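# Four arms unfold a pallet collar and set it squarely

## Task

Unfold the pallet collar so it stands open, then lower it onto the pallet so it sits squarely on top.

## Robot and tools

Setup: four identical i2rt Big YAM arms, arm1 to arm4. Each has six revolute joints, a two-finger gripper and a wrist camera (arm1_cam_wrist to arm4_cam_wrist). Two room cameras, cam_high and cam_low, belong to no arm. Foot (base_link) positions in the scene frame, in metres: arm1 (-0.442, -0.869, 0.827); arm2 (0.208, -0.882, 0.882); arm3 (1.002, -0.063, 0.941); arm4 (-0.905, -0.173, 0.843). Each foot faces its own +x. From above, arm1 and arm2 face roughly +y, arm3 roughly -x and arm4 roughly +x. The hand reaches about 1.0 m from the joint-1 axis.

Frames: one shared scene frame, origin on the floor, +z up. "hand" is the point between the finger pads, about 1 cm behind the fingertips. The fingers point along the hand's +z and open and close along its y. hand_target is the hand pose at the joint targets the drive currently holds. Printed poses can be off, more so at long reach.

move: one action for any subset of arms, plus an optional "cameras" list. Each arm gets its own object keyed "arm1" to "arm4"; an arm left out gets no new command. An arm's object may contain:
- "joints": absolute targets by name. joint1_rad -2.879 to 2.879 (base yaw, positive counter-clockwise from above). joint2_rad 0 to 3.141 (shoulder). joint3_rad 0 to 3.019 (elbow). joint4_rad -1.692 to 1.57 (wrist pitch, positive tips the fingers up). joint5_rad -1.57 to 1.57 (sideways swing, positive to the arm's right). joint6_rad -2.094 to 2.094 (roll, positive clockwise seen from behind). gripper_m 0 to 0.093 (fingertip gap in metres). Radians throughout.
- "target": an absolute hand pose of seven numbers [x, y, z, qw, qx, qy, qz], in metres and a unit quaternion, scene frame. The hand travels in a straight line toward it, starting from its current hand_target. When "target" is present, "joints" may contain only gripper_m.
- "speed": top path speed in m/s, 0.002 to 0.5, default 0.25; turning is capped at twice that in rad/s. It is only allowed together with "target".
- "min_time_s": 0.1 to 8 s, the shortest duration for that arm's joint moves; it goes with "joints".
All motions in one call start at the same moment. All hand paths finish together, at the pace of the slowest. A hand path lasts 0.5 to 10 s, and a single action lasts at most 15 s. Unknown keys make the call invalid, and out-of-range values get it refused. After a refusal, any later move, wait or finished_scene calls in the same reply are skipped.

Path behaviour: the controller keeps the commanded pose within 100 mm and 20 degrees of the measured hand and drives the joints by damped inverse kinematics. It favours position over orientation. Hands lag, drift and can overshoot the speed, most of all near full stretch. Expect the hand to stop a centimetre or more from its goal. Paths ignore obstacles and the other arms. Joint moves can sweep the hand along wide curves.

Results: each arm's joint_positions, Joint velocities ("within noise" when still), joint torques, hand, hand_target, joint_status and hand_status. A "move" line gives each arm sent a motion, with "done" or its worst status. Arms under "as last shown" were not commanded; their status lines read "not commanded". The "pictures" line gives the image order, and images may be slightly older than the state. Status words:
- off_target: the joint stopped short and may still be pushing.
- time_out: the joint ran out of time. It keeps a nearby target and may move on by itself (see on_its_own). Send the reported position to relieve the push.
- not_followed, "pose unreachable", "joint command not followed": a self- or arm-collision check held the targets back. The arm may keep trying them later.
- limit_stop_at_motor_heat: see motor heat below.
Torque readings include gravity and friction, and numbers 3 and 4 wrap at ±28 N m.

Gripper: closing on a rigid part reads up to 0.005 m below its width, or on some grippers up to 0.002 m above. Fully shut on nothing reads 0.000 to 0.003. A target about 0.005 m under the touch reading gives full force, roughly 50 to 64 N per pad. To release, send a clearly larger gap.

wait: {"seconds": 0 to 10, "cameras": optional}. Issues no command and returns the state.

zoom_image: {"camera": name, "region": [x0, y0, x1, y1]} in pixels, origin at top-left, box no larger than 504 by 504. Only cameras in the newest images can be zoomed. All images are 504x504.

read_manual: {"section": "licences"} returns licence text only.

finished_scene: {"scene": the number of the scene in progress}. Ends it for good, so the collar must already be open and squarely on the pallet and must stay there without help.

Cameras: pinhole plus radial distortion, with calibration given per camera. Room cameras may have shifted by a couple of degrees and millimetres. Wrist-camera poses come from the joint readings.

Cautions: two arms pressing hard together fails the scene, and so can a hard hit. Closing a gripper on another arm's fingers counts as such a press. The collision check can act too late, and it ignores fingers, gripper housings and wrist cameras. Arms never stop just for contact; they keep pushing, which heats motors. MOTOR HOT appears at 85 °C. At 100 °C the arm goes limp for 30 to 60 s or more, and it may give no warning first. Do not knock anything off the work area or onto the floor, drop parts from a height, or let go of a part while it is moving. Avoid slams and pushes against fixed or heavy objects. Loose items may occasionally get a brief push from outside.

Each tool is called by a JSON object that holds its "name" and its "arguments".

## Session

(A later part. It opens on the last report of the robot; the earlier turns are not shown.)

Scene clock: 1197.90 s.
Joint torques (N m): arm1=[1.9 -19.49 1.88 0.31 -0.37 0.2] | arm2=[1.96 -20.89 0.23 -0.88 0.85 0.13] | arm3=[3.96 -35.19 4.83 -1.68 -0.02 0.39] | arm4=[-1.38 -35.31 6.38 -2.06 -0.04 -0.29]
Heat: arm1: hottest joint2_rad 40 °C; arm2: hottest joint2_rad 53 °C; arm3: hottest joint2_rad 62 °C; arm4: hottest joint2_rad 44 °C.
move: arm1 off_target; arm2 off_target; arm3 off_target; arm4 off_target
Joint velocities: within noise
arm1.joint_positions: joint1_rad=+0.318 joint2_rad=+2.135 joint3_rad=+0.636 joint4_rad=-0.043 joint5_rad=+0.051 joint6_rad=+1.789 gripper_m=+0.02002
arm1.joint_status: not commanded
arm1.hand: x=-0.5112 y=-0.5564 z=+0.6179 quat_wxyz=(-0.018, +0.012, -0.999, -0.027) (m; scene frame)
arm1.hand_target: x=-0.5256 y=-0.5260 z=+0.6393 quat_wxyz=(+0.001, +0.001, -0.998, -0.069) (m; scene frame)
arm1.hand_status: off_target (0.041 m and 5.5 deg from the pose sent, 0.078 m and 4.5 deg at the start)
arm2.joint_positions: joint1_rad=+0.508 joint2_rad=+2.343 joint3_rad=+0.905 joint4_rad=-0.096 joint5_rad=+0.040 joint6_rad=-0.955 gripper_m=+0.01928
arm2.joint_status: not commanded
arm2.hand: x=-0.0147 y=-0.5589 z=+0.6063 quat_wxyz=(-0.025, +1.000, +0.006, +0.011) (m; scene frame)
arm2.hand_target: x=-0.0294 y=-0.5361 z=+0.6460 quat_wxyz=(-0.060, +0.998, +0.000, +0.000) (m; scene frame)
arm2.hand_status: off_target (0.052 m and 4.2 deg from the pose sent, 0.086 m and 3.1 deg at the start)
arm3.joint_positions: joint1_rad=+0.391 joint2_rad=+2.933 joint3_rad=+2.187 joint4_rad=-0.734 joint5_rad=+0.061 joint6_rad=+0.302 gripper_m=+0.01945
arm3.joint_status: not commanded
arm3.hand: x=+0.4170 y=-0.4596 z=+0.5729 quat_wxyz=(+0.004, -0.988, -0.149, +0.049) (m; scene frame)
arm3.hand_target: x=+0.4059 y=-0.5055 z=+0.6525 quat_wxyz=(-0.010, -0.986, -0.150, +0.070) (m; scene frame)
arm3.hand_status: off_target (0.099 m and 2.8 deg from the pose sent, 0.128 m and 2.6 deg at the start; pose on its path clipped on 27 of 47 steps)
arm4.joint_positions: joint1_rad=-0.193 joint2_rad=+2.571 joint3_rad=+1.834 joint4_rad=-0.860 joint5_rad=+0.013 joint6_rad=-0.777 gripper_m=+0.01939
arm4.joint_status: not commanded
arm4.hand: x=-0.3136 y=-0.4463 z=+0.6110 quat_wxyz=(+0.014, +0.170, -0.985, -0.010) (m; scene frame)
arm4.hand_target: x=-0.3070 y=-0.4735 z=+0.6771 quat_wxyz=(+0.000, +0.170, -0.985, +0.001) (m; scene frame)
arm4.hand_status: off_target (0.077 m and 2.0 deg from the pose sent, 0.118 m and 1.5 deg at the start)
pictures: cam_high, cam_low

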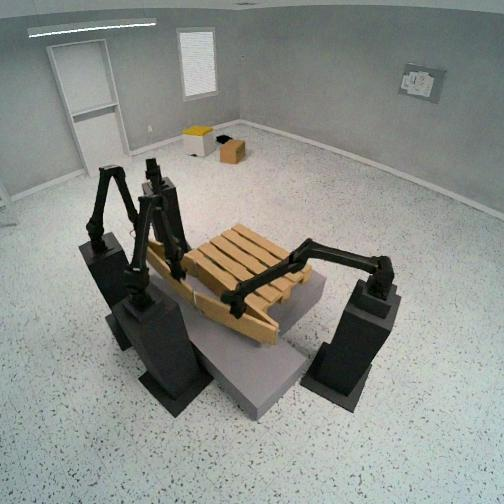

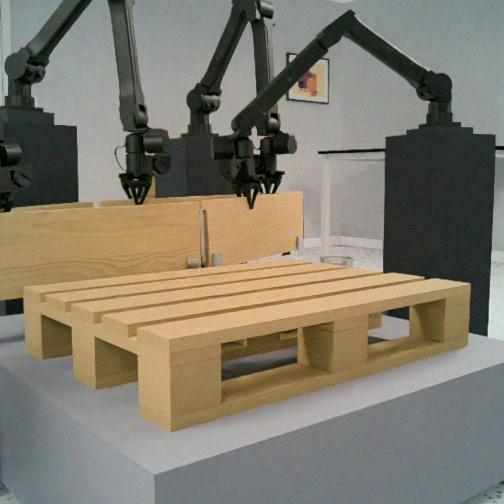

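{"name": "move", "arguments": {"arm1": {"target": [-0.526, -0.522, 0.70, 0, 0, 0.9976, 0.07], "speed": 0.08}, "arm2": {"target": [-0.030, -0.530, 0.712, -0.06, 0.998, 0, 0], "speed": 0.08}, "arm3": {"target": [0.407, -0.475, 0.720, 0.009, 0.986, 0.15, -0.0695], "speed": 0.08}, "arm4": {"target": [-0.307, -0.465, 0.730, 0, -0.17, 0.985, 0], "speed": 0.08}, "cameras": ["cam_low"]}}

{"name": "move", "arguments": {"arm1": {"target": [-0.526, -0.522, 0.725, 0, 0, 0.9976, 0.07], "speed": 0.08}, "arm2": {"target": [-0.030, -0.530, 0.737, -0.06, 0.998, 0, 0], "speed": 0.08}, "arm3": {"target": [0.407, -0.470, 0.760, 0.009, 0.986, 0.15, -0.0695], "speed": 0.08}, "arm4": {"target": [-0.307, -0.465, 0.755, 0, -0.17, 0.985, 0], "speed": 0.08}, "cameras": ["cam_low", "cam_high", "arm3_cam_wrist", "arm4_cam_wrist"]}}

Scene clock: 1213.37 s.
Joint torques (N m): arm1=[2.37 -19.14 3.52 0.25 -0.76 0.24] | arm2=[1.73 -20.37 2.13 -0.77 0.29 0.14] | arm3=[1.49 -34.84 4.14 -1.2 0.09 0.06] | arm4=[-0.44 -33.96 6.83 -1.7 -0.06 -0.27]
Heat: arm1: hottest joint2_rad 40 °C; arm2: hottest joint2_rad 51 °C; arm3: hottest joint2_rad 66 °C; arm4: hottest joint2_rad 46 °C.
move: arm1 off_target; arm2 off_target; arm3 off_target; arm4 off_target
Joint velocities: within noise
arm1.joint_positions: joint1_rad=+0.314 joint2_rad=+1.936 joint3_rad=+0.612 joint4_rad=-0.231 joint5_rad=+0.061 joint6_rad=+1.784 gripper_m=+0.01998
arm1.joint_status: not commanded
arm1.hand: x=-0.5083 y=-0.5554 z=+0.6742 quat_wxyz=(-0.024, +0.013, -0.999, -0.022) (m; scene frame)
arm1.hand_target: x=-0.5254 y=-0.5229 z=+0.6995 quat_wxyz=(+0.001, +0.001, -0.998, -0.069) (m; scene frame)
arm1.hand_status: off_target (0.046 m and 6.4 deg from the pose sent, 0.090 m and 5.5 deg at the start)
arm2.joint_positions: joint1_rad=+0.507 joint2_rad=+2.166 joint3_rad=+0.862 joint4_rad=-0.244 joint5_rad=+0.054 joint6_rad=-0.966 gripper_m=+0.01928
arm2.joint_status: not commanded
arm2.hand: x=-0.0145 y=-0.5552 z=+0.6681 quat_wxyz=(-0.024, +0.999, +0.010, +0.021) (m; scene frame)
arm2.hand_target: x=-0.0294 y=-0.5311 z=+0.7084 quat_wxyz=(-0.060, +0.998, +0.000, +0.000) (m; scene frame)
arm2.hand_status: off_target (0.053 m and 4.9 deg from the pose sent, 0.111 m and 4.2 deg at the start)
arm3.joint_positions: joint1_rad=+0.389 joint2_rad=+2.761 joint3_rad=+2.014 joint4_rad=-0.734 joint5_rad=+0.056 joint6_rad=+0.302 gripper_m=+0.01945
arm3.joint_status: not commanded
arm3.hand: x=+0.4227 y=-0.4543 z=+0.6383 quat_wxyz=(+0.002, -0.988, -0.149, +0.048) (m; scene frame)
arm3.hand_target: x=+0.4062 y=-0.4755 z=+0.7135 quat_wxyz=(-0.009, -0.986, -0.150, +0.069) (m; scene frame)
arm3.hand_status: off_target (0.086 m and 2.8 deg from the pose sent, 0.148 m and 2.8 deg at the start; pose on its path clipped on 24 of 50 steps)
arm4.joint_positions: joint1_rad=-0.193 joint2_rad=+2.468 joint3_rad=+1.807 joint4_rad=-0.930 joint5_rad=+0.013 joint6_rad=-0.767 gripper_m=+0.01939
arm4.joint_status: not commanded
arm4.hand: x=-0.3108 y=-0.4479 z=+0.6687 quat_wxyz=(+0.012, +0.166, -0.986, -0.009) (m; scene frame)
arm4.hand_target: x=-0.3069 y=-0.4647 z=+0.7265 quat_wxyz=(+0.000, +0.170, -0.985, +0.001) (m; scene frame)
arm4.hand_status: off_target (0.064 m and 1.7 deg from the pose sent, 0.121 m and 2.0 deg at the start)
pictures: cam_low

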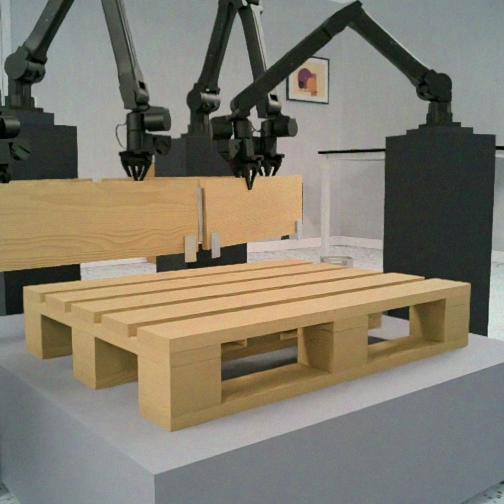

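Scene clock: 1214.63 s.
Joint torques (N m): arm1=[2.2 -18.78 4.19 0.29 -0.83 0.27] | arm2=[1.85 -20.01 2.76 -0.83 0.19 0.17] | arm3=[1.49 -36.07 4.7 -2.06 0.17 0] | arm4=[-0.44 -33.85 7.21 -1.66 -0.07 -0.25]
Heat: arm1: hottest joint2_rad 40 °C; arm2: hottest joint2_rad 51 °C; arm3: hottest joint2_rad 66 °C; arm4: hottest joint2_rad 46 °C.
move: arm1 off_target; arm2 off_target; arm3 off_target; arm4 off_target
Joint velocities: within noise
arm1.joint_positions: joint1_rad=+0.313 joint2_rad=+1.854 joint3_rad=+0.609 joint4_rad=-0.315 joint5_rad=+0.062 joint6_rad=+1.781 gripper_m=+0.01996
arm1.joint_status: not commanded
arm1.hand: x=-0.5075 y=-0.5555 z=+0.6980 quat_wxyz=(-0.025, +0.014, -0.999, -0.020) (m; scene frame)
arm1.hand_target: x=-0.5253 y=-0.5230 z=+0.7245 quat_wxyz=(+0.001, +0.001, -0.998, -0.069) (m; scene frame)
arm1.hand_status: off_target (0.047 m and 6.7 deg from the pose sent, 0.063 m and 6.4 deg at the start)
arm2.joint_positions: joint1_rad=+0.504 joint2_rad=+2.094 joint3_rad=+0.850 joint4_rad=-0.306 joint5_rad=+0.056 joint6_rad=-0.969 gripper_m=+0.01928
arm2.joint_status: not commanded
arm2.hand: x=-0.0140 y=-0.5537 z=+0.6932 quat_wxyz=(-0.023, +0.999, +0.011, +0.022) (m; scene frame)
arm2.hand_target: x=-0.0293 y=-0.5309 z=+0.7336 quat_wxyz=(-0.060, +0.998, +0.000, +0.000) (m; scene frame)
arm2.hand_status: off_target (0.052 m and 5.1 deg from the pose sent, 0.075 m and 4.9 deg at the start)
arm3.joint_positions: joint1_rad=+0.387 joint2_rad=+2.700 joint3_rad=+1.966 joint4_rad=-0.743 joint5_rad=+0.054 joint6_rad=+0.302 gripper_m=+0.01945
arm3.joint_status: not commanded
arm3.hand: x=+0.4233 y=-0.4531 z=+0.6648 quat_wxyz=(+0.000, -0.988, -0.148, +0.049) (m; scene frame)
arm3.hand_target: x=+0.4056 y=-0.4707 z=+0.7516 quat_wxyz=(-0.009, -0.986, -0.150, +0.070) (m; scene frame)
arm3.hand_status: off_target (0.098 m and 2.6 deg from the pose sent, 0.124 m and 2.8 deg at the start; pose on its path clipped on 18 of 38 steps)
arm4.joint_positions: joint1_rad=-0.192 joint2_rad=+2.430 joint3_rad=+1.807 joint4_rad=-0.972 joint5_rad=+0.013 joint6_rad=-0.766 gripper_m=+0.01943
arm4.joint_status: not commanded
arm4.hand: x=-0.3102 y=-0.4481 z=+0.6930 quat_wxyz=(+0.014, +0.166, -0.986, -0.010) (m; scene frame)
arm4.hand_target: x=-0.3070 y=-0.4647 z=+0.7515 quat_wxyz=(+0.000, +0.170, -0.985, +0.001) (m; scene frame)
arm4.hand_status: off_target (0.064 m and 2.0 deg from the pose sent, 0.088 m and 1.7 deg at the start)
pictures: arm3_cam_wrist, arm4_cam_wrist, cam_high, cam_low
camera_calibration:
arm3_cam_wrist: T_world_to_cam=[[-0.295207, 0.955331, 0.0140223, 0.549857], [0.826351, 0.247929, 0.505644, -0.568906], [0.47958, 0.160857, -0.862629, 0.568287], [0, 0, 0, 1]] pos_world=[0.359898, -0.475659, 0.770174]
arm4_cam_wrist: T_world_to_cam=[[0.319768, -0.947203, -0.023545, -0.309269], [-0.758138, -0.270688, 0.593258, -0.763969], [-0.568309, -0.171854, -0.804668, 0.429199], [0, 0, 0, 1]] pos_world=[-0.236382, -0.425978, 0.791311]

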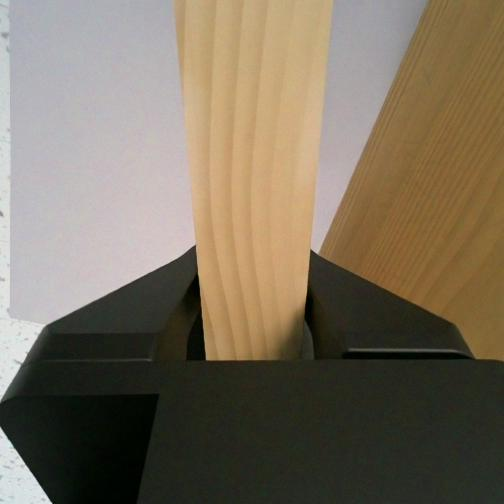

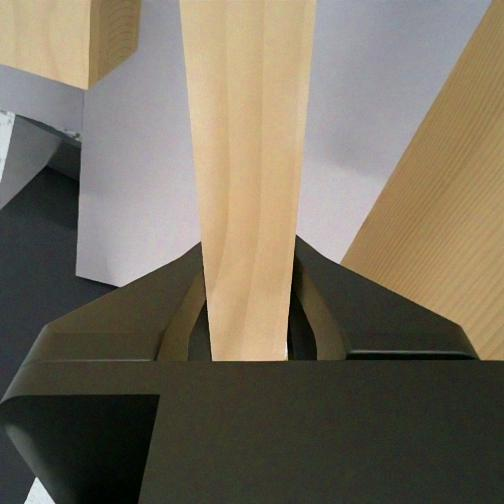

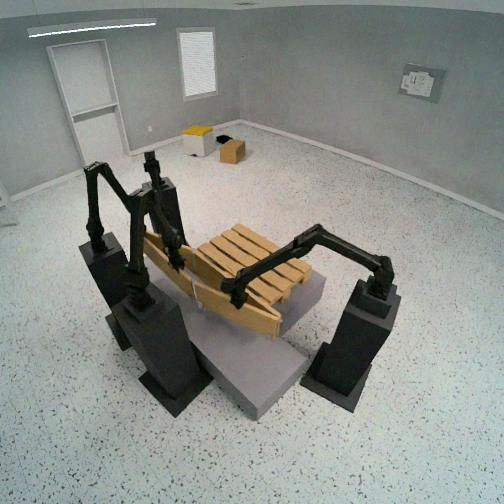

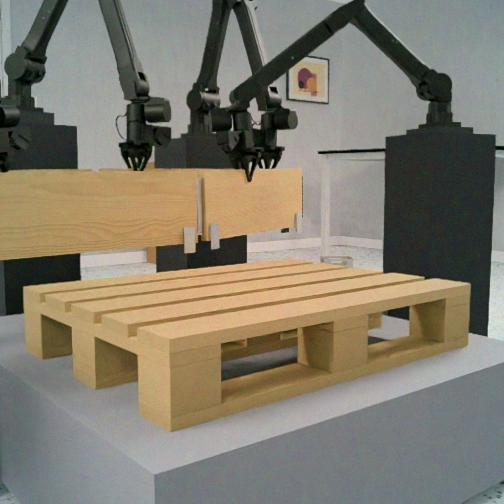

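{"name": "move", "arguments": {"arm1": {"target": [-0.453, -0.4575, 0.7245, 0, 0, 0.9976, 0.07], "speed": 0.08}, "arm2": {"target": [0.0427, -0.4655, 0.735, -0.06, 0.998, 0.005, 0], "speed": 0.08}, "arm3": {"target": [0.4376, -0.3192, 0.760, 0.0215, 0.9488, 0.3083, -0.0661], "speed": 0.08}, "arm4": {"target": [-0.2871, -0.3046, 0.760, 0, -0.309, 0.951, 0], "speed": 0.08}, "cameras": ["cam_low", "cam_high"]}}

Scene clock: 1256.30 s.
Joint torques (N m): arm1=[2.26 -15.97 7.05 0.23 -1.5 0.32] | arm2=[1.26 -17.2 4.92 -0.47 -0.27 0.09] | arm3=[0.56 -33.44 2.28 -1.13 -0.25 -0.21] | arm4=[0.26 -33.2 5.94 -1.8 -0.31 -0.03]
Heat: arm1: hottest joint2_rad 39 °C; arm2: hottest joint2_rad 49 °C; arm3: hottest joint2_rad 72 °C; arm4: hottest joint2_rad 44 °C.
move: arm1 off_target; arm2 off_target; arm3 off_target; arm4 off_target
Joint velocities: within noise
arm1.joint_positions: joint1_rad=+0.087 joint2_rad=+1.882 joint3_rad=+0.731 joint4_rad=-0.378 joint5_rad=+0.052 joint6_rad=+1.550 gripper_m=+0.01996
arm1.joint_status: not commanded
arm1.hand: x=-0.4385 y=-0.4985 z=+0.7064 quat_wxyz=(-0.022, +0.017, -0.999, -0.028) (m; scene frame)
arm1.hand_target: x=-0.4526 y=-0.4593 z=+0.7262 quat_wxyz=(+0.001, +0.001, -0.998, -0.070) (m; scene frame)
arm1.hand_status: off_target (0.047 m and 5.8 deg from the pose sent, 0.115 m and 6.7 deg at the start)
arm2.joint_positions: joint1_rad=+0.282 joint2_rad=+2.078 joint3_rad=+0.888 joint4_rad=-0.338 joint5_rad=+0.043 joint6_rad=-1.197 gripper_m=+0.01928
arm2.joint_status: not commanded
arm2.hand: x=+0.0538 y=-0.4951 z=+0.7051 quat_wxyz=(-0.026, +0.999, +0.014, +0.017) (m; scene frame)
arm2.hand_target: x=+0.0433 y=-0.4664 z=+0.7345 quat_wxyz=(-0.060, +0.998, +0.005, +0.000) (m; scene frame)
arm2.hand_status: off_target (0.043 m and 4.5 deg from the pose sent, 0.113 m and 5.0 deg at the start)
arm3.joint_positions: joint1_rad=+0.202 joint2_rad=+2.490 joint3_rad=+1.517 joint4_rad=-0.514 joint5_rad=-0.014 joint6_rad=-0.192 gripper_m=+0.01942
arm3.joint_status: not commanded
arm3.hand: x=+0.4574 y=-0.3091 z=+0.6798 quat_wxyz=(-0.016, -0.953, -0.300, +0.036) (m; scene frame)
arm3.hand_target: x=+0.4376 y=-0.3193 z=+0.7521 quat_wxyz=(-0.021, -0.949, -0.308, +0.066) (m; scene frame)
arm3.hand_status: off_target (0.083 m and 3.6 deg from the pose sent, 0.165 m and 19.2 deg at the start)
arm4.joint_positions: joint1_rad=+0.045 joint2_rad=+2.357 joint3_rad=+1.673 joint4_rad=-0.904 joint5_rad=+0.021 joint6_rad=-0.830 gripper_m=+0.01943
arm4.joint_status: not commanded
arm4.hand: x=-0.2888 y=-0.2967 z=+0.7002 quat_wxyz=(+0.011, +0.312, -0.950, -0.003) (m; scene frame)
arm4.hand_target: x=-0.2866 y=-0.3044 z=+0.7559 quat_wxyz=(+0.000, +0.309, -0.951, +0.000) (m; scene frame)
arm4.hand_status: off_target (0.060 m and 1.4 deg from the pose sent, 0.160 m and 17.0 deg at the start)
pictures: cam_high, cam_low

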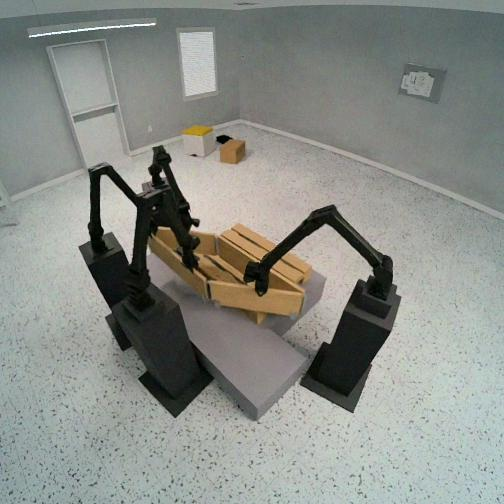

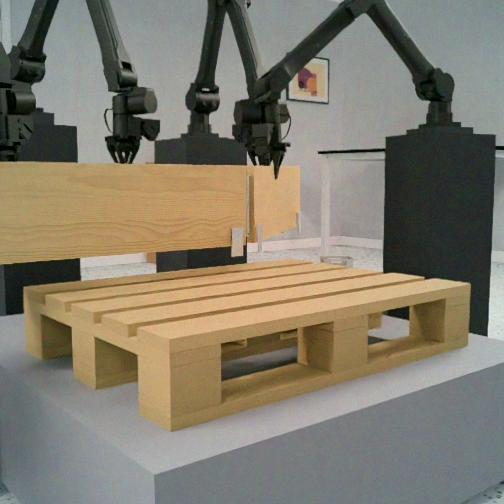

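{"name": "move", "arguments": {"arm1": {"target": [-0.3806, -0.3938, 0.7255, 0, 0, 0.9976, 0.07], "speed": 0.08}, "arm2": {"target": [0.1153, -0.4009, 0.7345, -0.06, 0.998, 0.005, 0], "speed": 0.08}, "arm3": {"target": [0.445, -0.1843, 0.757, 0.0316, 0.8889, 0.4529, -0.0619], "speed": 0.08}, "arm4": {"target": [-0.2933, -0.165, 0.757, 0, -0.454, 0.891, 0], "speed": 0.08}, "cameras": ["cam_high"]}}

{"name": "move", "arguments": {"arm1": {"target": [-0.3086, -0.3283, 0.7255, 0, 0, 0.9976, 0.07], "speed": 0.08}, "arm2": {"target": [0.1873, -0.3354, 0.7345, -0.06, 0.998, 0.005, 0], "speed": 0.08}, "arm3": {"target": [0.4341, -0.0727, 0.757, 0.0409, 0.8071, 0.5864, -0.0562], "speed": 0.08}, "arm4": {"target": [-0.3191, -0.0536, 0.757, 0, -0.588, 0.809, 0], "speed": 0.08}, "cameras": ["cam_high", "cam_low"]}}

Scene clock: 1271.10 s.
Joint torques (N m): arm1=[1.9 -17.79 7.73 0.23 -1.46 0.29] | arm2=[0.97 -16.15 6.74 -0.12 -0.51 -0.01] | arm3=[-0.85 -31.21 1.69 -0.94 -0.36 -0.5] | arm4=[1.03 -33.08 5.26 -2.26 -0.58 -0.11]
Heat: arm1: hottest joint2_rad 38 °C; arm2: hottest joint2_rad 51 °C; arm3: hottest joint2_rad 71 °C; arm4: hottest joint2_rad 45 °C.
move: arm1 off_target; arm2 off_target; arm3 off_target; arm4 off_target
Joint velocities: within noise
arm1.joint_positions: joint1_rad=-0.074 joint2_rad=+1.978 joint3_rad=+0.931 joint4_rad=-0.482 joint5_rad=+0.030 joint6_rad=+1.391 gripper_m=+0.01996
arm1.joint_status: not commanded
arm1.hand: x=-0.3732 y=-0.4367 z=+0.7061 quat_wxyz=(-0.015, +0.015, -0.999, -0.026) (m; scene frame)
arm1.hand_target: x=-0.3808 y=-0.3959 z=+0.7275 quat_wxyz=(+0.001, +0.002, -0.998, -0.070) (m; scene frame)
arm1.hand_status: off_target (0.048 m and 5.6 deg from the pose sent, 0.121 m and 5.8 deg at the start)
arm2.joint_positions: joint1_rad=+0.091 joint2_rad=+2.103 joint3_rad=+0.995 joint4_rad=-0.413 joint5_rad=+0.026 joint6_rad=-1.384 gripper_m=+0.01928
arm2.joint_status: not commanded
arm2.hand: x=+0.1194 y=-0.4359 z=+0.7123 quat_wxyz=(-0.025, +1.000, +0.012, +0.013) (m; scene frame)
arm2.hand_target: x=+0.1159 y=-0.4021 z=+0.7354 quat_wxyz=(-0.060, +0.998, +0.005, +0.000) (m; scene frame)
arm2.hand_status: off_target (0.042 m and 4.3 deg from the pose sent, 0.116 m and 4.4 deg at the start)
arm3.joint_positions: joint1_rad=-0.017 joint2_rad=+2.416 joint3_rad=+1.364 joint4_rad=-0.463 joint5_rad=-0.081 joint6_rad=-0.707 gripper_m=+0.01941
arm3.joint_status: not commanded
arm3.hand: x=+0.4652 y=-0.1865 z=+0.6881 quat_wxyz=(-0.037, -0.898, -0.437, +0.033) (m; scene frame)
arm3.hand_target: x=+0.4453 y=-0.1845 z=+0.7502 quat_wxyz=(-0.031, -0.889, -0.453, +0.062) (m; scene frame)
arm3.hand_status: off_target (0.072 m and 3.9 deg from the pose sent, 0.147 m and 19.4 deg at the start)
arm4.joint_positions: joint1_rad=+0.260 joint2_rad=+2.333 joint3_rad=+1.596 joint4_rad=-0.844 joint5_rad=+0.030 joint6_rad=-0.913 gripper_m=+0.01947
arm4.joint_status: not commanded
arm4.hand: x=-0.2928 y=-0.1639 z=+0.6950 quat_wxyz=(+0.008, +0.450, -0.893, +0.004) (m; scene frame)
arm4.hand_target: x=-0.2925 y=-0.1650 z=+0.7522 quat_wxyz=(+0.000, +0.454, -0.891, +0.000) (m; scene frame)
arm4.hand_status: off_target (0.062 m and 1.2 deg from the pose sent, 0.144 m and 17.7 deg at the start)
pictures: cam_high

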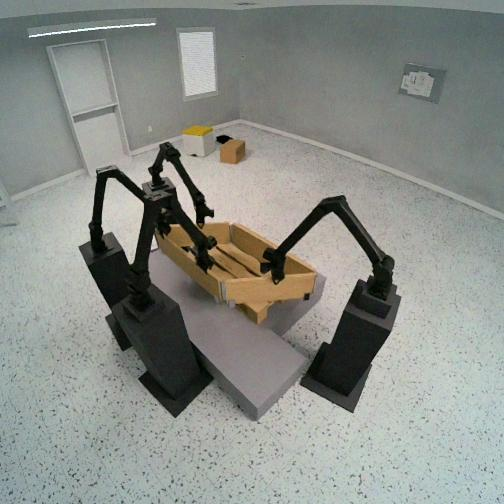

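Scene clock: 1273.77 s.
Joint torques (N m): arm1=[2.26 -20.78 8.95 0.23 -1.3 0.27] | arm2=[0.56 -17.14 8.17 -0.05 -0.64 0] | arm3=[-0.79 -30.39 3.52 -2.3 -0.76 -0.71] | arm4=[1.44 -33.85 4.51 -2.82 -0.64 -0.3]
Heat: arm1: hottest joint2_rad 38 °C; arm2: hottest joint2_rad 51 °C; arm3: hottest joint2_rad 70 °C; arm4: hottest joint2_rad 45 °C.
move: arm1 off_target; arm2 off_target; arm3 off_target; arm4 off_target
Joint velocities: within noise
arm1.joint_positions: joint1_rad=-0.189 joint2_rad=+2.103 joint3_rad=+1.176 joint4_rad=-0.608 joint5_rad=+0.012 joint6_rad=+1.277 gripper_m=+0.01996
arm1.joint_status: not commanded
arm1.hand: x=-0.3081 y=-0.3742 z=+0.7026 quat_wxyz=(-0.007, +0.015, -1.000, -0.023) (m; scene frame)
arm1.hand_target: x=-0.3091 y=-0.3309 z=+0.7277 quat_wxyz=(+0.001, +0.001, -0.998, -0.070) (m; scene frame)
arm1.hand_status: off_target (0.051 m and 5.7 deg from the pose sent, 0.128 m and 5.6 deg at the start)
arm2.joint_positions: joint1_rad=-0.066 joint2_rad=+2.175 joint3_rad=+1.170 joint4_rad=-0.516 joint5_rad=+0.010 joint6_rad=-1.541 gripper_m=+0.01928
arm2.joint_status: not commanded
arm2.hand: x=+0.1847 y=-0.3733 z=+0.7131 quat_wxyz=(-0.023, +1.000, +0.012, +0.009) (m; scene frame)
arm2.hand_target: x=+0.1876 y=-0.3370 z=+0.7359 quat_wxyz=(-0.060, +0.998, +0.005, +0.000) (m; scene frame)
arm2.hand_status: off_target (0.044 m and 4.4 deg from the pose sent, 0.123 m and 4.3 deg at the start)
arm3.joint_positions: joint1_rad=-0.223 joint2_rad=+2.416 joint3_rad=+1.378 joint4_rad=-0.512 joint5_rad=-0.113 joint6_rad=-1.210 gripper_m=+0.01941
arm3.joint_status: not commanded
arm3.hand: x=+0.4556 y=-0.0792 z=+0.6904 quat_wxyz=(-0.046, -0.823, -0.565, +0.038) (m; scene frame)
arm3.hand_target: x=+0.4347 y=-0.0729 z=+0.7513 quat_wxyz=(-0.039, -0.808, -0.586, +0.057) (m; scene frame)
arm3.hand_status: off_target (0.070 m and 3.8 deg from the pose sent, 0.137 m and 20.2 deg at the start)
arm4.joint_positions: joint1_rad=+0.442 joint2_rad=+2.325 joint3_rad=+1.550 joint4_rad=-0.799 joint5_rad=+0.032 joint6_rad=-1.023 gripper_m=+0.01950
arm4.joint_status: not commanded
arm4.hand: x=-0.3139 y=-0.0554 z=+0.6884 quat_wxyz=(+0.004, +0.574, -0.818, +0.007) (m; scene frame)
arm4.hand_target: x=-0.3177 y=-0.0535 z=+0.7503 quat_wxyz=(-0.001, +0.588, -0.809, +0.001) (m; scene frame)
arm4.hand_status: off_target (0.069 m and 2.1 deg from the pose sent, 0.129 m and 18.6 deg at the start)
pictures: cam_high, cam_low

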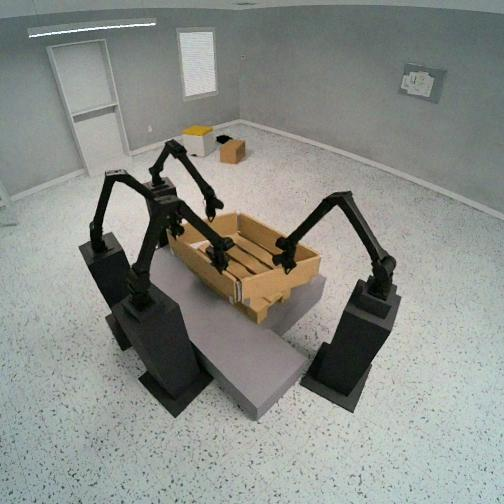

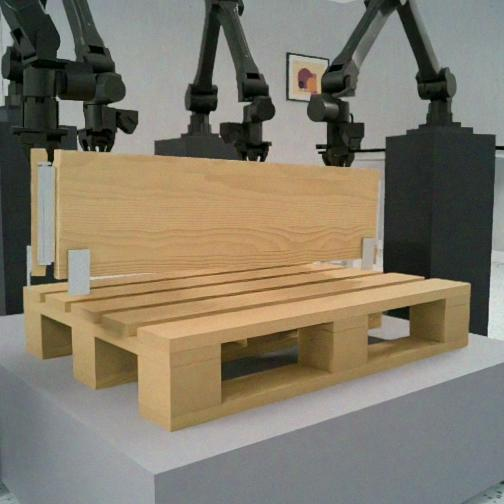

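{"name": "move", "arguments": {"arm1": {"target": [-0.229, -0.261, 0.7275, 0, 0, 0.9976, 0.07], "speed": 0.07}, "arm2": {"target": [0.2676, -0.267, 0.735, -0.06, 0.998, 0.005, 0], "speed": 0.07}, "arm3": {"target": [0.4037, 0.0201, 0.752, 0.0506, 0.6835, 0.7267, -0.0476], "speed": 0.07}, "arm4": {"target": [-0.365, 0.0341, 0.758, 0, -0.7265, 0.687, 0], "speed": 0.07}, "cameras": ["cam_high", "cam_low", "arm1_cam_wrist", "arm2_cam_wrist", "arm3_cam_wrist", "arm4_cam_wrist"]}}

{"name": "zoom_image", "arguments": {"camera": "cam_high", "region": [150, 190, 350, 350]}}

{"name": "zoom_image", "arguments": {"camera": "cam_low", "region": [0, 130, 252, 382]}}

{"name": "zoom_image", "arguments": {"camera": "cam_low", "region": [240, 130, 492, 382]}}

Scene clock: 1306.47 s.
Joint torques (N m): arm1=[2.14 -23.18 10.48 0.12 -1.23 0.25] | arm2=[0.73 -18.73 9.95 -0.08 -0.73 0] | arm3=[-1.14 -30.39 5.26 -3.18 -0.74 -0.82] | arm4=[1.73 -34.14 4.04 -3.07 -0.65 -0.26]
Heat: arm1: hottest joint2_rad 41 °C; arm2: hottest joint2_rad 50 °C; arm3: hottest joint2_rad 66 °C; arm4: hottest joint2_rad 42 °C.
move: arm1 off_target; arm2 off_target; arm3 off_target; arm4 off_target
Joint velocities: within noise
arm1.joint_positions: joint1_rad=-0.289 joint2_rad=+2.258 joint3_rad=+1.492 joint4_rad=-0.774 joint5_rad=-0.003 joint6_rad=+1.182 gripper_m=+0.01995
arm1.joint_status: not commanded
arm1.hand: x=-0.2313 y=-0.3078 z=+0.7011 quat_wxyz=(-0.001, +0.013, -1.000, -0.022) (m; scene frame)
arm1.hand_target: x=-0.2301 y=-0.2641 z=+0.7299 quat_wxyz=(+0.001, +0.001, -0.997, -0.071) (m; scene frame)
arm1.hand_status: off_target (0.054 m and 5.7 deg from the pose sent, 0.140 m and 5.7 deg at the start)
arm2.joint_positions: joint1_rad=-0.208 joint2_rad=+2.285 joint3_rad=+1.410 joint4_rad=-0.655 joint5_rad=-0.006 joint6_rad=-1.680 gripper_m=+0.01926
arm2.joint_status: not commanded
arm2.hand: x=+0.2604 y=-0.3083 z=+0.7115 quat_wxyz=(-0.019, +1.000, +0.010, +0.005) (m; scene frame)
arm2.hand_target: x=+0.2677 y=-0.2693 z=+0.7369 quat_wxyz=(-0.060, +0.998, +0.005, +0.000) (m; scene frame)
arm2.hand_status: off_target (0.048 m and 4.7 deg from the pose sent, 0.136 m and 4.4 deg at the start)
arm3.joint_positions: joint1_rad=-0.375 joint2_rad=+2.494 joint3_rad=+1.570 joint4_rad=-0.676 joint5_rad=-0.118 joint6_rad=-1.731 gripper_m=+0.01940
arm3.joint_status: not commanded
arm3.hand: x=+0.4216 y=+0.0097 z=+0.6876 quat_wxyz=(-0.052, -0.707, -0.705, +0.037) (m; scene frame)
arm3.hand_target: x=+0.4041 y=+0.0198 z=+0.7476 quat_wxyz=(-0.047, -0.685, -0.726, +0.049) (m; scene frame)
arm3.hand_status: off_target (0.068 m and 3.9 deg from the pose sent, 0.128 m and 24.6 deg at the start)
arm4.joint_positions: joint1_rad=+0.603 joint2_rad=+2.302 joint3_rad=+1.477 joint4_rad=-0.755 joint5_rad=+0.031 joint6_rad=-1.231 gripper_m=+0.01957
arm4.joint_status: not commanded
arm4.hand: x=-0.3591 y=+0.0306 z=+0.6839 quat_wxyz=(+0.006, +0.715, -0.699, +0.006) (m; scene frame)
arm4.hand_target: x=-0.3636 y=+0.0344 z=+0.7499 quat_wxyz=(-0.001, +0.727, -0.687, +0.001) (m; scene frame)
arm4.hand_status: off_target (0.074 m and 2.1 deg from the pose sent, 0.124 m and 23.1 deg at the start)
pictures: arm1_cam_wrist, arm2_cam_wrist, arm3_cam_wrist, arm4_cam_wrist, cam_high, cam_low
camera_calibration:
arm1_cam_wrist: T_world_to_cam=[[0.00591159, -0.999786, -0.0198108, -0.291784], [-0.807177, -0.0164652, 0.590079, -0.602077], [-0.590279, 0.0125025, -0.807102, 0.561559], [0, 0, 0, 1]] pos_world=[-0.152781, -0.308656, 0.802728]
arm2_cam_wrist: T_world_to_cam=[[-0.0150668, 0.99871, 0.048489, 0.278032], [0.809288, -0.0162997, 0.587185, -0.62856], [0.587218, 0.0480886, -0.807999, 0.562021], [0, 0, 0, 1]] pos_world=[0.182846, -0.314945, 0.809712]
arm3_cam_wrist: T_world_to_cam=[[-0.999758, -0.001374, -0.021974, 0.438049], [-0.0117436, 0.8775, 0.479432, -0.328502], [0.0186235, 0.479574, -0.877304, 0.715641], [0, 0, 0, 1]] pos_world=[0.420758, -0.05434, 0.794954]
arm4_cam_wrist: T_world_to_cam=[[0.99989, 0.0148269, -0.0000187616, 0.358246], [0.0120086, -0.809087, 0.587566, -0.369137], [0.0086966, -0.587501, -0.809176, 0.699376], [0, 0, 0, 1]] pos_world=[-0.359856, 0.106909, 0.782818]

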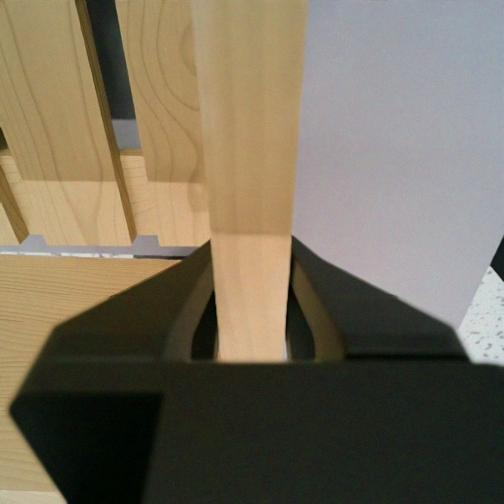

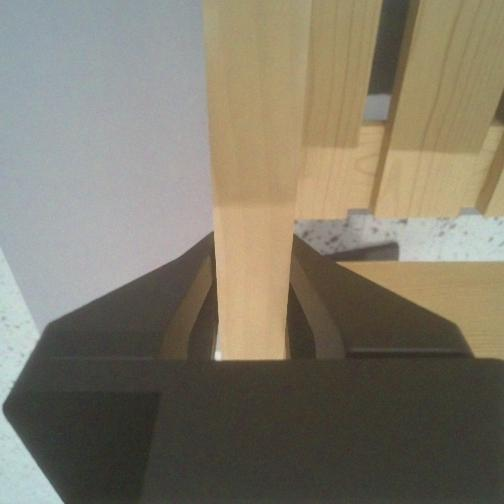

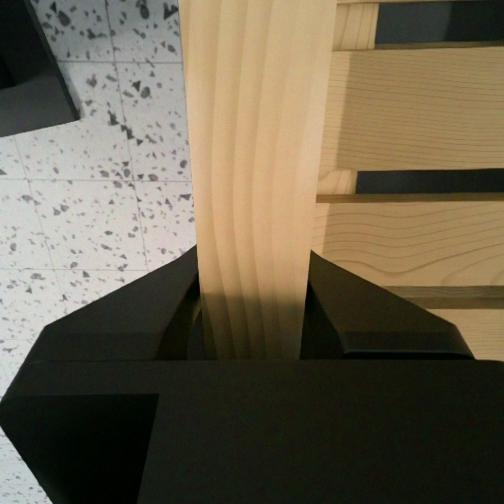

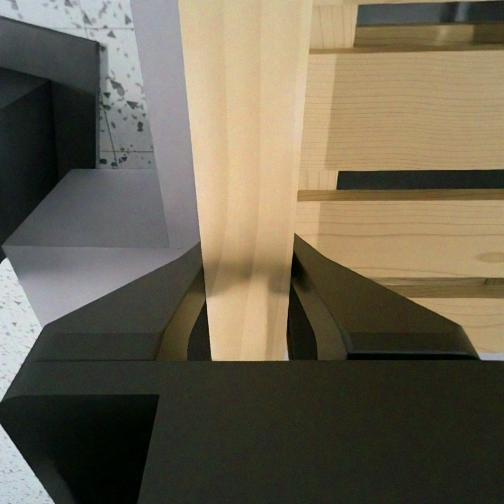

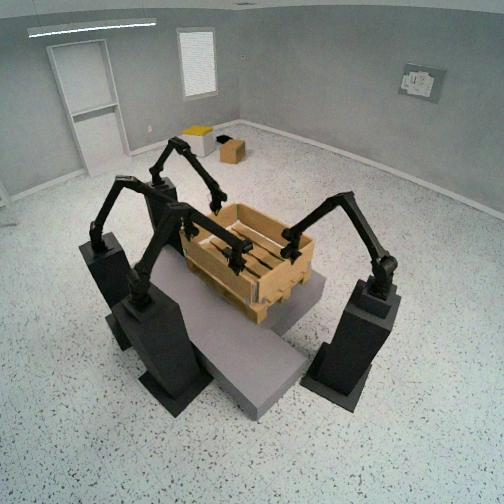

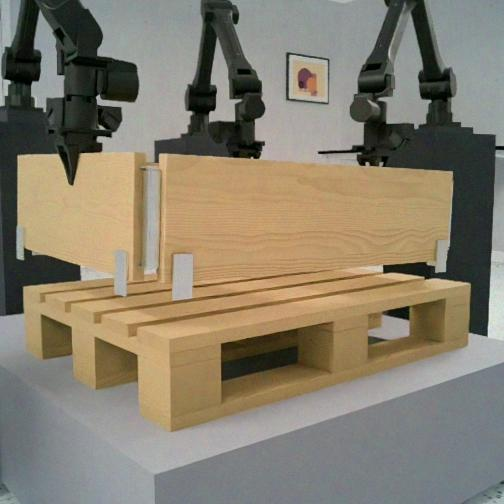

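Scaled by 2.520 from the camera's 504x504 image, which has a finer 720x720 frame.

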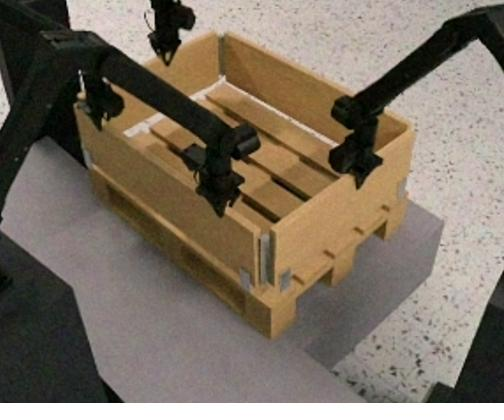

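Scaled by 2.000 from the camera's 504x504 image, which has a finer 720x720 frame.

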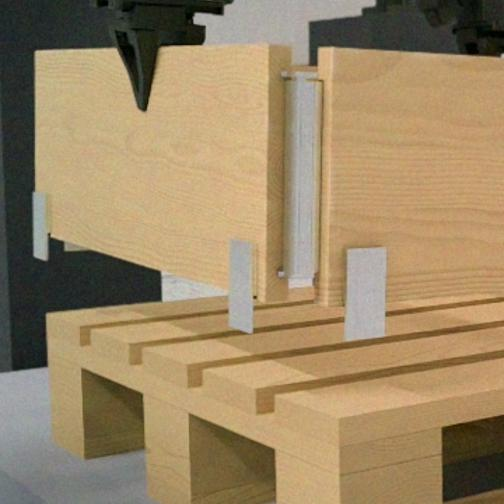

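Scaled by 2.000 from the camera's 504x504 image, which has a finer 720x720 frame.

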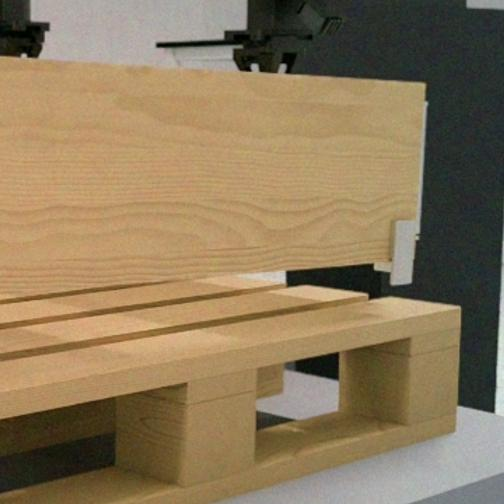

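{"name": "zoom_image", "arguments": {"camera": "cam_high", "region": [230, 270, 290, 330]}}

{"name": "zoom_image", "arguments": {"camera": "cam_high", "region": [270, 235, 330, 295]}}

{"name": "zoom_image", "arguments": {"camera": "cam_high", "region": [165, 230, 225, 290]}}

{"name": "zoom_image", "arguments": {"camera": "cam_low", "region": [0, 220, 100, 320]}}

{"name": "zoom_image", "arguments": {"camera": "cam_low", "region": [90, 230, 210, 350]}}

{"name": "zoom_image", "arguments": {"camera": "cam_low", "region": [400, 220, 500, 320]}}

Scaled by 8.400 from the camera's 504x504 image, which has a finer 720x720 frame.

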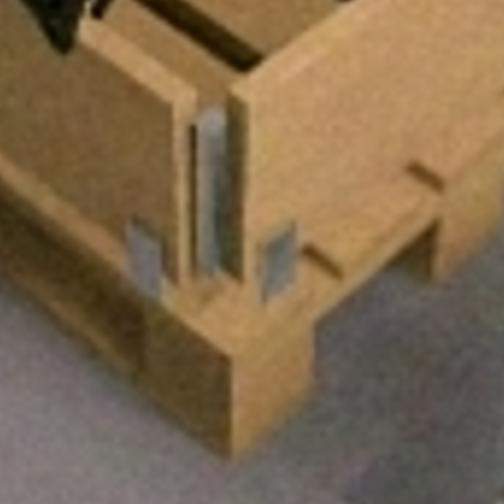

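Scaled by 8.400 from the camera's 504x504 image, which has a finer 720x720 frame.

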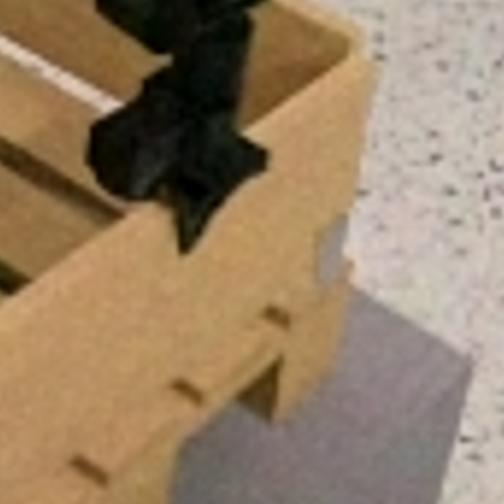

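Scaled by 8.400 from the camera's 504x504 image, which has a finer 720x720 frame.

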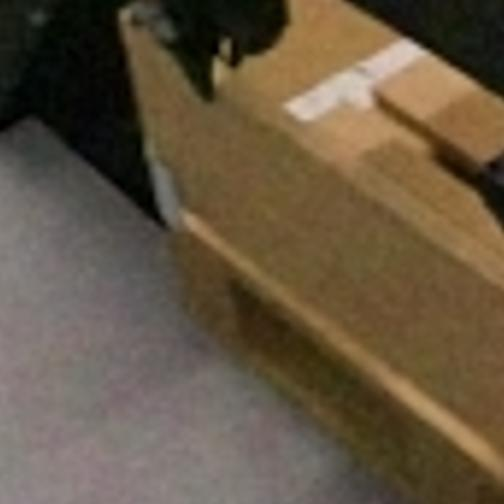

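Scaled by 5.040 from the camera's 504x504 image, which has a finer 720x720 frame.

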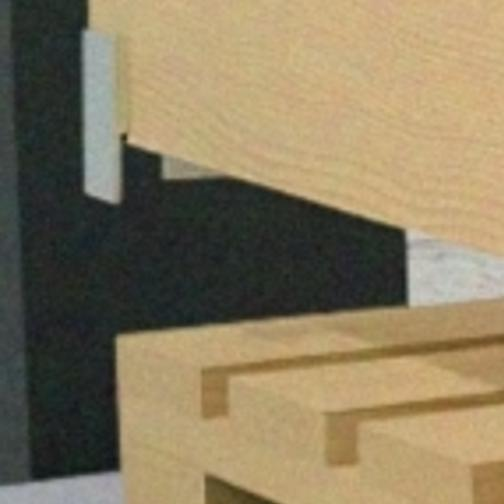

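Scaled by 4.200 from the camera's 504x504 image, which has a finer 720x720 frame.

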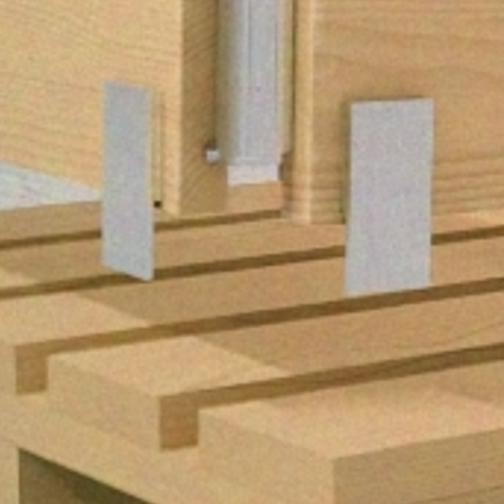

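Scaled by 5.040 from the camera's 504x504 image, which has a finer 720x720 frame.

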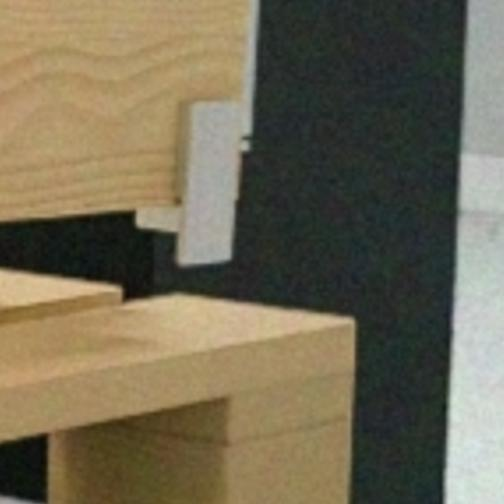

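{"name": "move", "arguments": {"arm1": {"target": [-0.242, -0.229, 0.7299, 0, 0, 0.9976, 0.07], "speed": 0.05}, "arm2": {"target": [0.2535, -0.234, 0.732, -0.06, 0.998, 0.005, 0], "speed": 0.05}, "arm3": {"target": [0.392, 0.055, 0.748, 0.0509, 0.6791, 0.7307, -0.0474], "speed": 0.05}, "arm4": {"target": [-0.376, 0.0694, 0.768, 0, -0.7314, 0.682, 0], "speed": 0.05}, "cameras": ["cam_high", "cam_low"]}}

{"name": "zoom_image", "arguments": {"camera": "cam_high", "region": [230, 270, 290, 330]}}

{"name": "zoom_image", "arguments": {"camera": "cam_low", "region": [0, 220, 100, 320]}}

{"name": "zoom_image", "arguments": {"camera": "cam_low", "region": [90, 230, 210, 350]}}

{"name": "zoom_image", "arguments": {"camera": "cam_low", "region": [400, 220, 500, 320]}}

Scene clock: 1443.93 s.
Joint torques (N m): arm1=[3.66 -24 10.7 0.25 -1.04 0.45] | arm2=[2.2 -19.6 10.59 -0.03 -0.52 0.17] | arm3=[-1.03 -30.8 5.74 -3.25 -0.63 -0.7] | arm4=[2.43 -34.67 5.19 -3.92 -0.57 -0.03]
Heat: arm1: hottest joint3_rad 45 °C; arm2: hottest joint2_rad 51 °C; arm3: hottest joint2_rad 65 °C; arm4: hottest joint2_rad 45 °C.
move: arm1 off_target; arm2 off_target; arm3 off_target; arm4 off_target
Joint velocities: within noise
arm1.joint_positions: joint1_rad=-0.267 joint2_rad=+2.311 joint3_rad=+1.599 joint4_rad=-0.828 joint5_rad=-0.005 joint6_rad=+1.201 gripper_m=+0.01995
arm1.joint_status: not commanded
arm1.hand: x=-0.2351 y=-0.2781 z=+0.7011 quat_wxyz=(+0.001, +0.015, -1.000, -0.023) (m; scene frame)
arm1.hand_target: x=-0.2434 y=-0.2324 z=+0.7323 quat_wxyz=(+0.002, +0.001, -0.997, -0.071) (m; scene frame)
arm1.hand_status: off_target (0.057 m and 5.7 deg from the pose sent, 0.084 m and 5.7 deg at the start)
arm2.joint_positions: joint1_rad=-0.200 joint2_rad=+2.346 joint3_rad=+1.531 joint4_rad=-0.717 joint5_rad=-0.010 joint6_rad=-1.672 gripper_m=+0.01923
arm2.joint_status: not commanded
arm2.hand: x=+0.2576 y=-0.2774 z=+0.7077 quat_wxyz=(-0.018, +1.000, +0.011, +0.002) (m; scene frame)
arm2.hand_target: x=+0.2532 y=-0.2367 z=+0.7341 quat_wxyz=(-0.060, +0.998, +0.005, -0.001) (m; scene frame)
arm2.hand_status: off_target (0.050 m and 4.8 deg from the pose sent, 0.077 m and 4.7 deg at the start)
arm3.joint_positions: joint1_rad=-0.427 joint2_rad=+2.536 joint3_rad=+1.650 joint4_rad=-0.721 joint5_rad=-0.120 joint6_rad=-1.807 gripper_m=+0.01939
arm3.joint_status: not commanded
arm3.hand: x=+0.4098 y=+0.0425 z=+0.6820 quat_wxyz=(-0.053, -0.698, -0.713, +0.039) (m; scene frame)
arm3.hand_target: x=+0.3924 y=+0.0547 z=+0.7435 quat_wxyz=(-0.048, -0.680, -0.730, +0.048) (m; scene frame)
arm3.hand_status: off_target (0.070 m and 3.1 deg from the pose sent, 0.081 m and 4.5 deg at the start)
arm4.joint_positions: joint1_rad=+0.658 joint2_rad=+2.302 joint3_rad=+1.475 joint4_rad=-0.754 joint5_rad=+0.029 joint6_rad=-1.204 gripper_m=+0.01957
arm4.joint_status: not commanded
arm4.hand: x=-0.3718 y=+0.0603 z=+0.6839 quat_wxyz=(+0.005, +0.725, -0.689, +0.005) (m; scene frame)
arm4.hand_target: x=-0.3747 y=+0.0692 z=+0.7587 quat_wxyz=(-0.001, +0.731, -0.682, +0.001) (m; scene frame)
arm4.hand_status: off_target (0.085 m and 1.4 deg from the pose sent, 0.094 m and 2.9 deg at the start)
pictures: cam_high, cam_low

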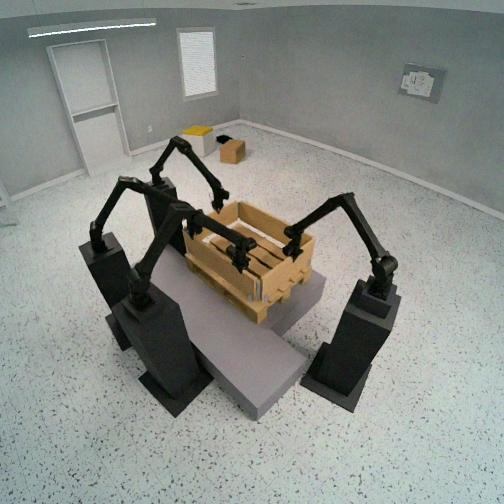

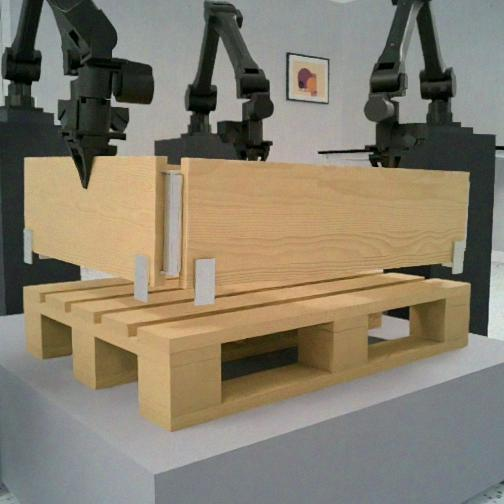

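Scaled by 8.400 from the camera's 504x504 image, which has a finer 720x720 frame.

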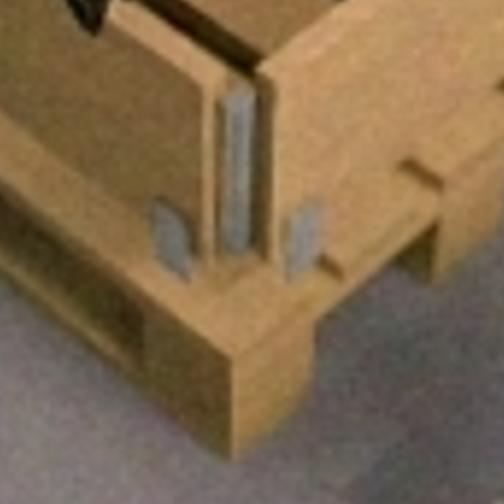

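Scaled by 5.040 from the camera's 504x504 image, which has a finer 720x720 frame.

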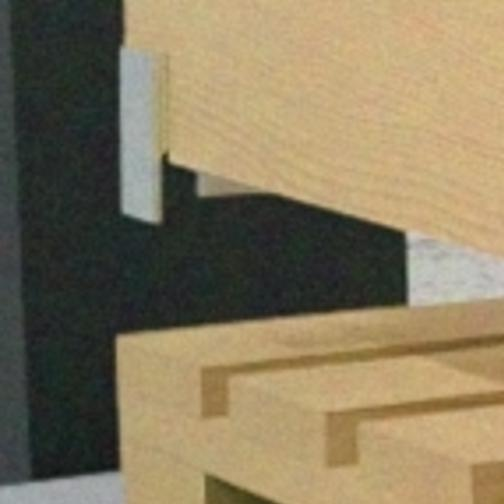

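Scaled by 4.200 from the camera's 504x504 image, which has a finer 720x720 frame.

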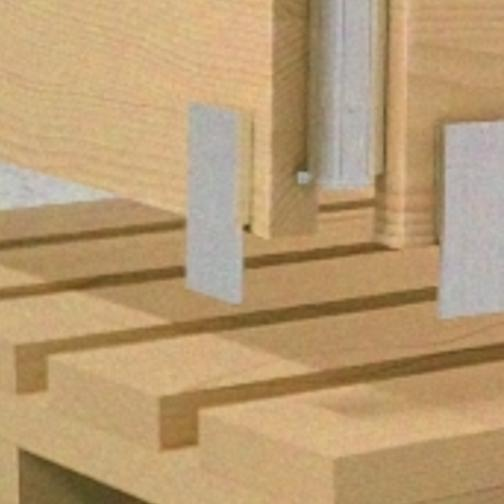

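Scaled by 5.040 from the camera's 504x504 image, which has a finer 720x720 frame.

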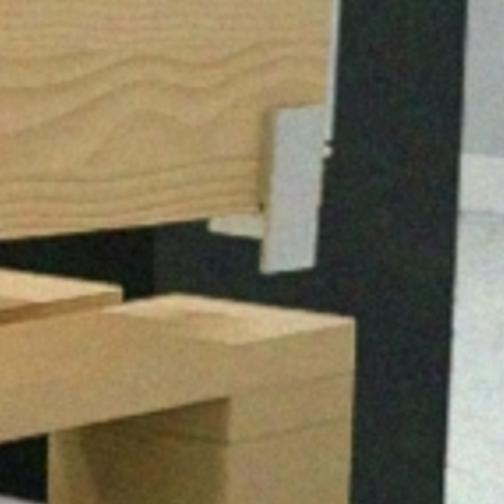

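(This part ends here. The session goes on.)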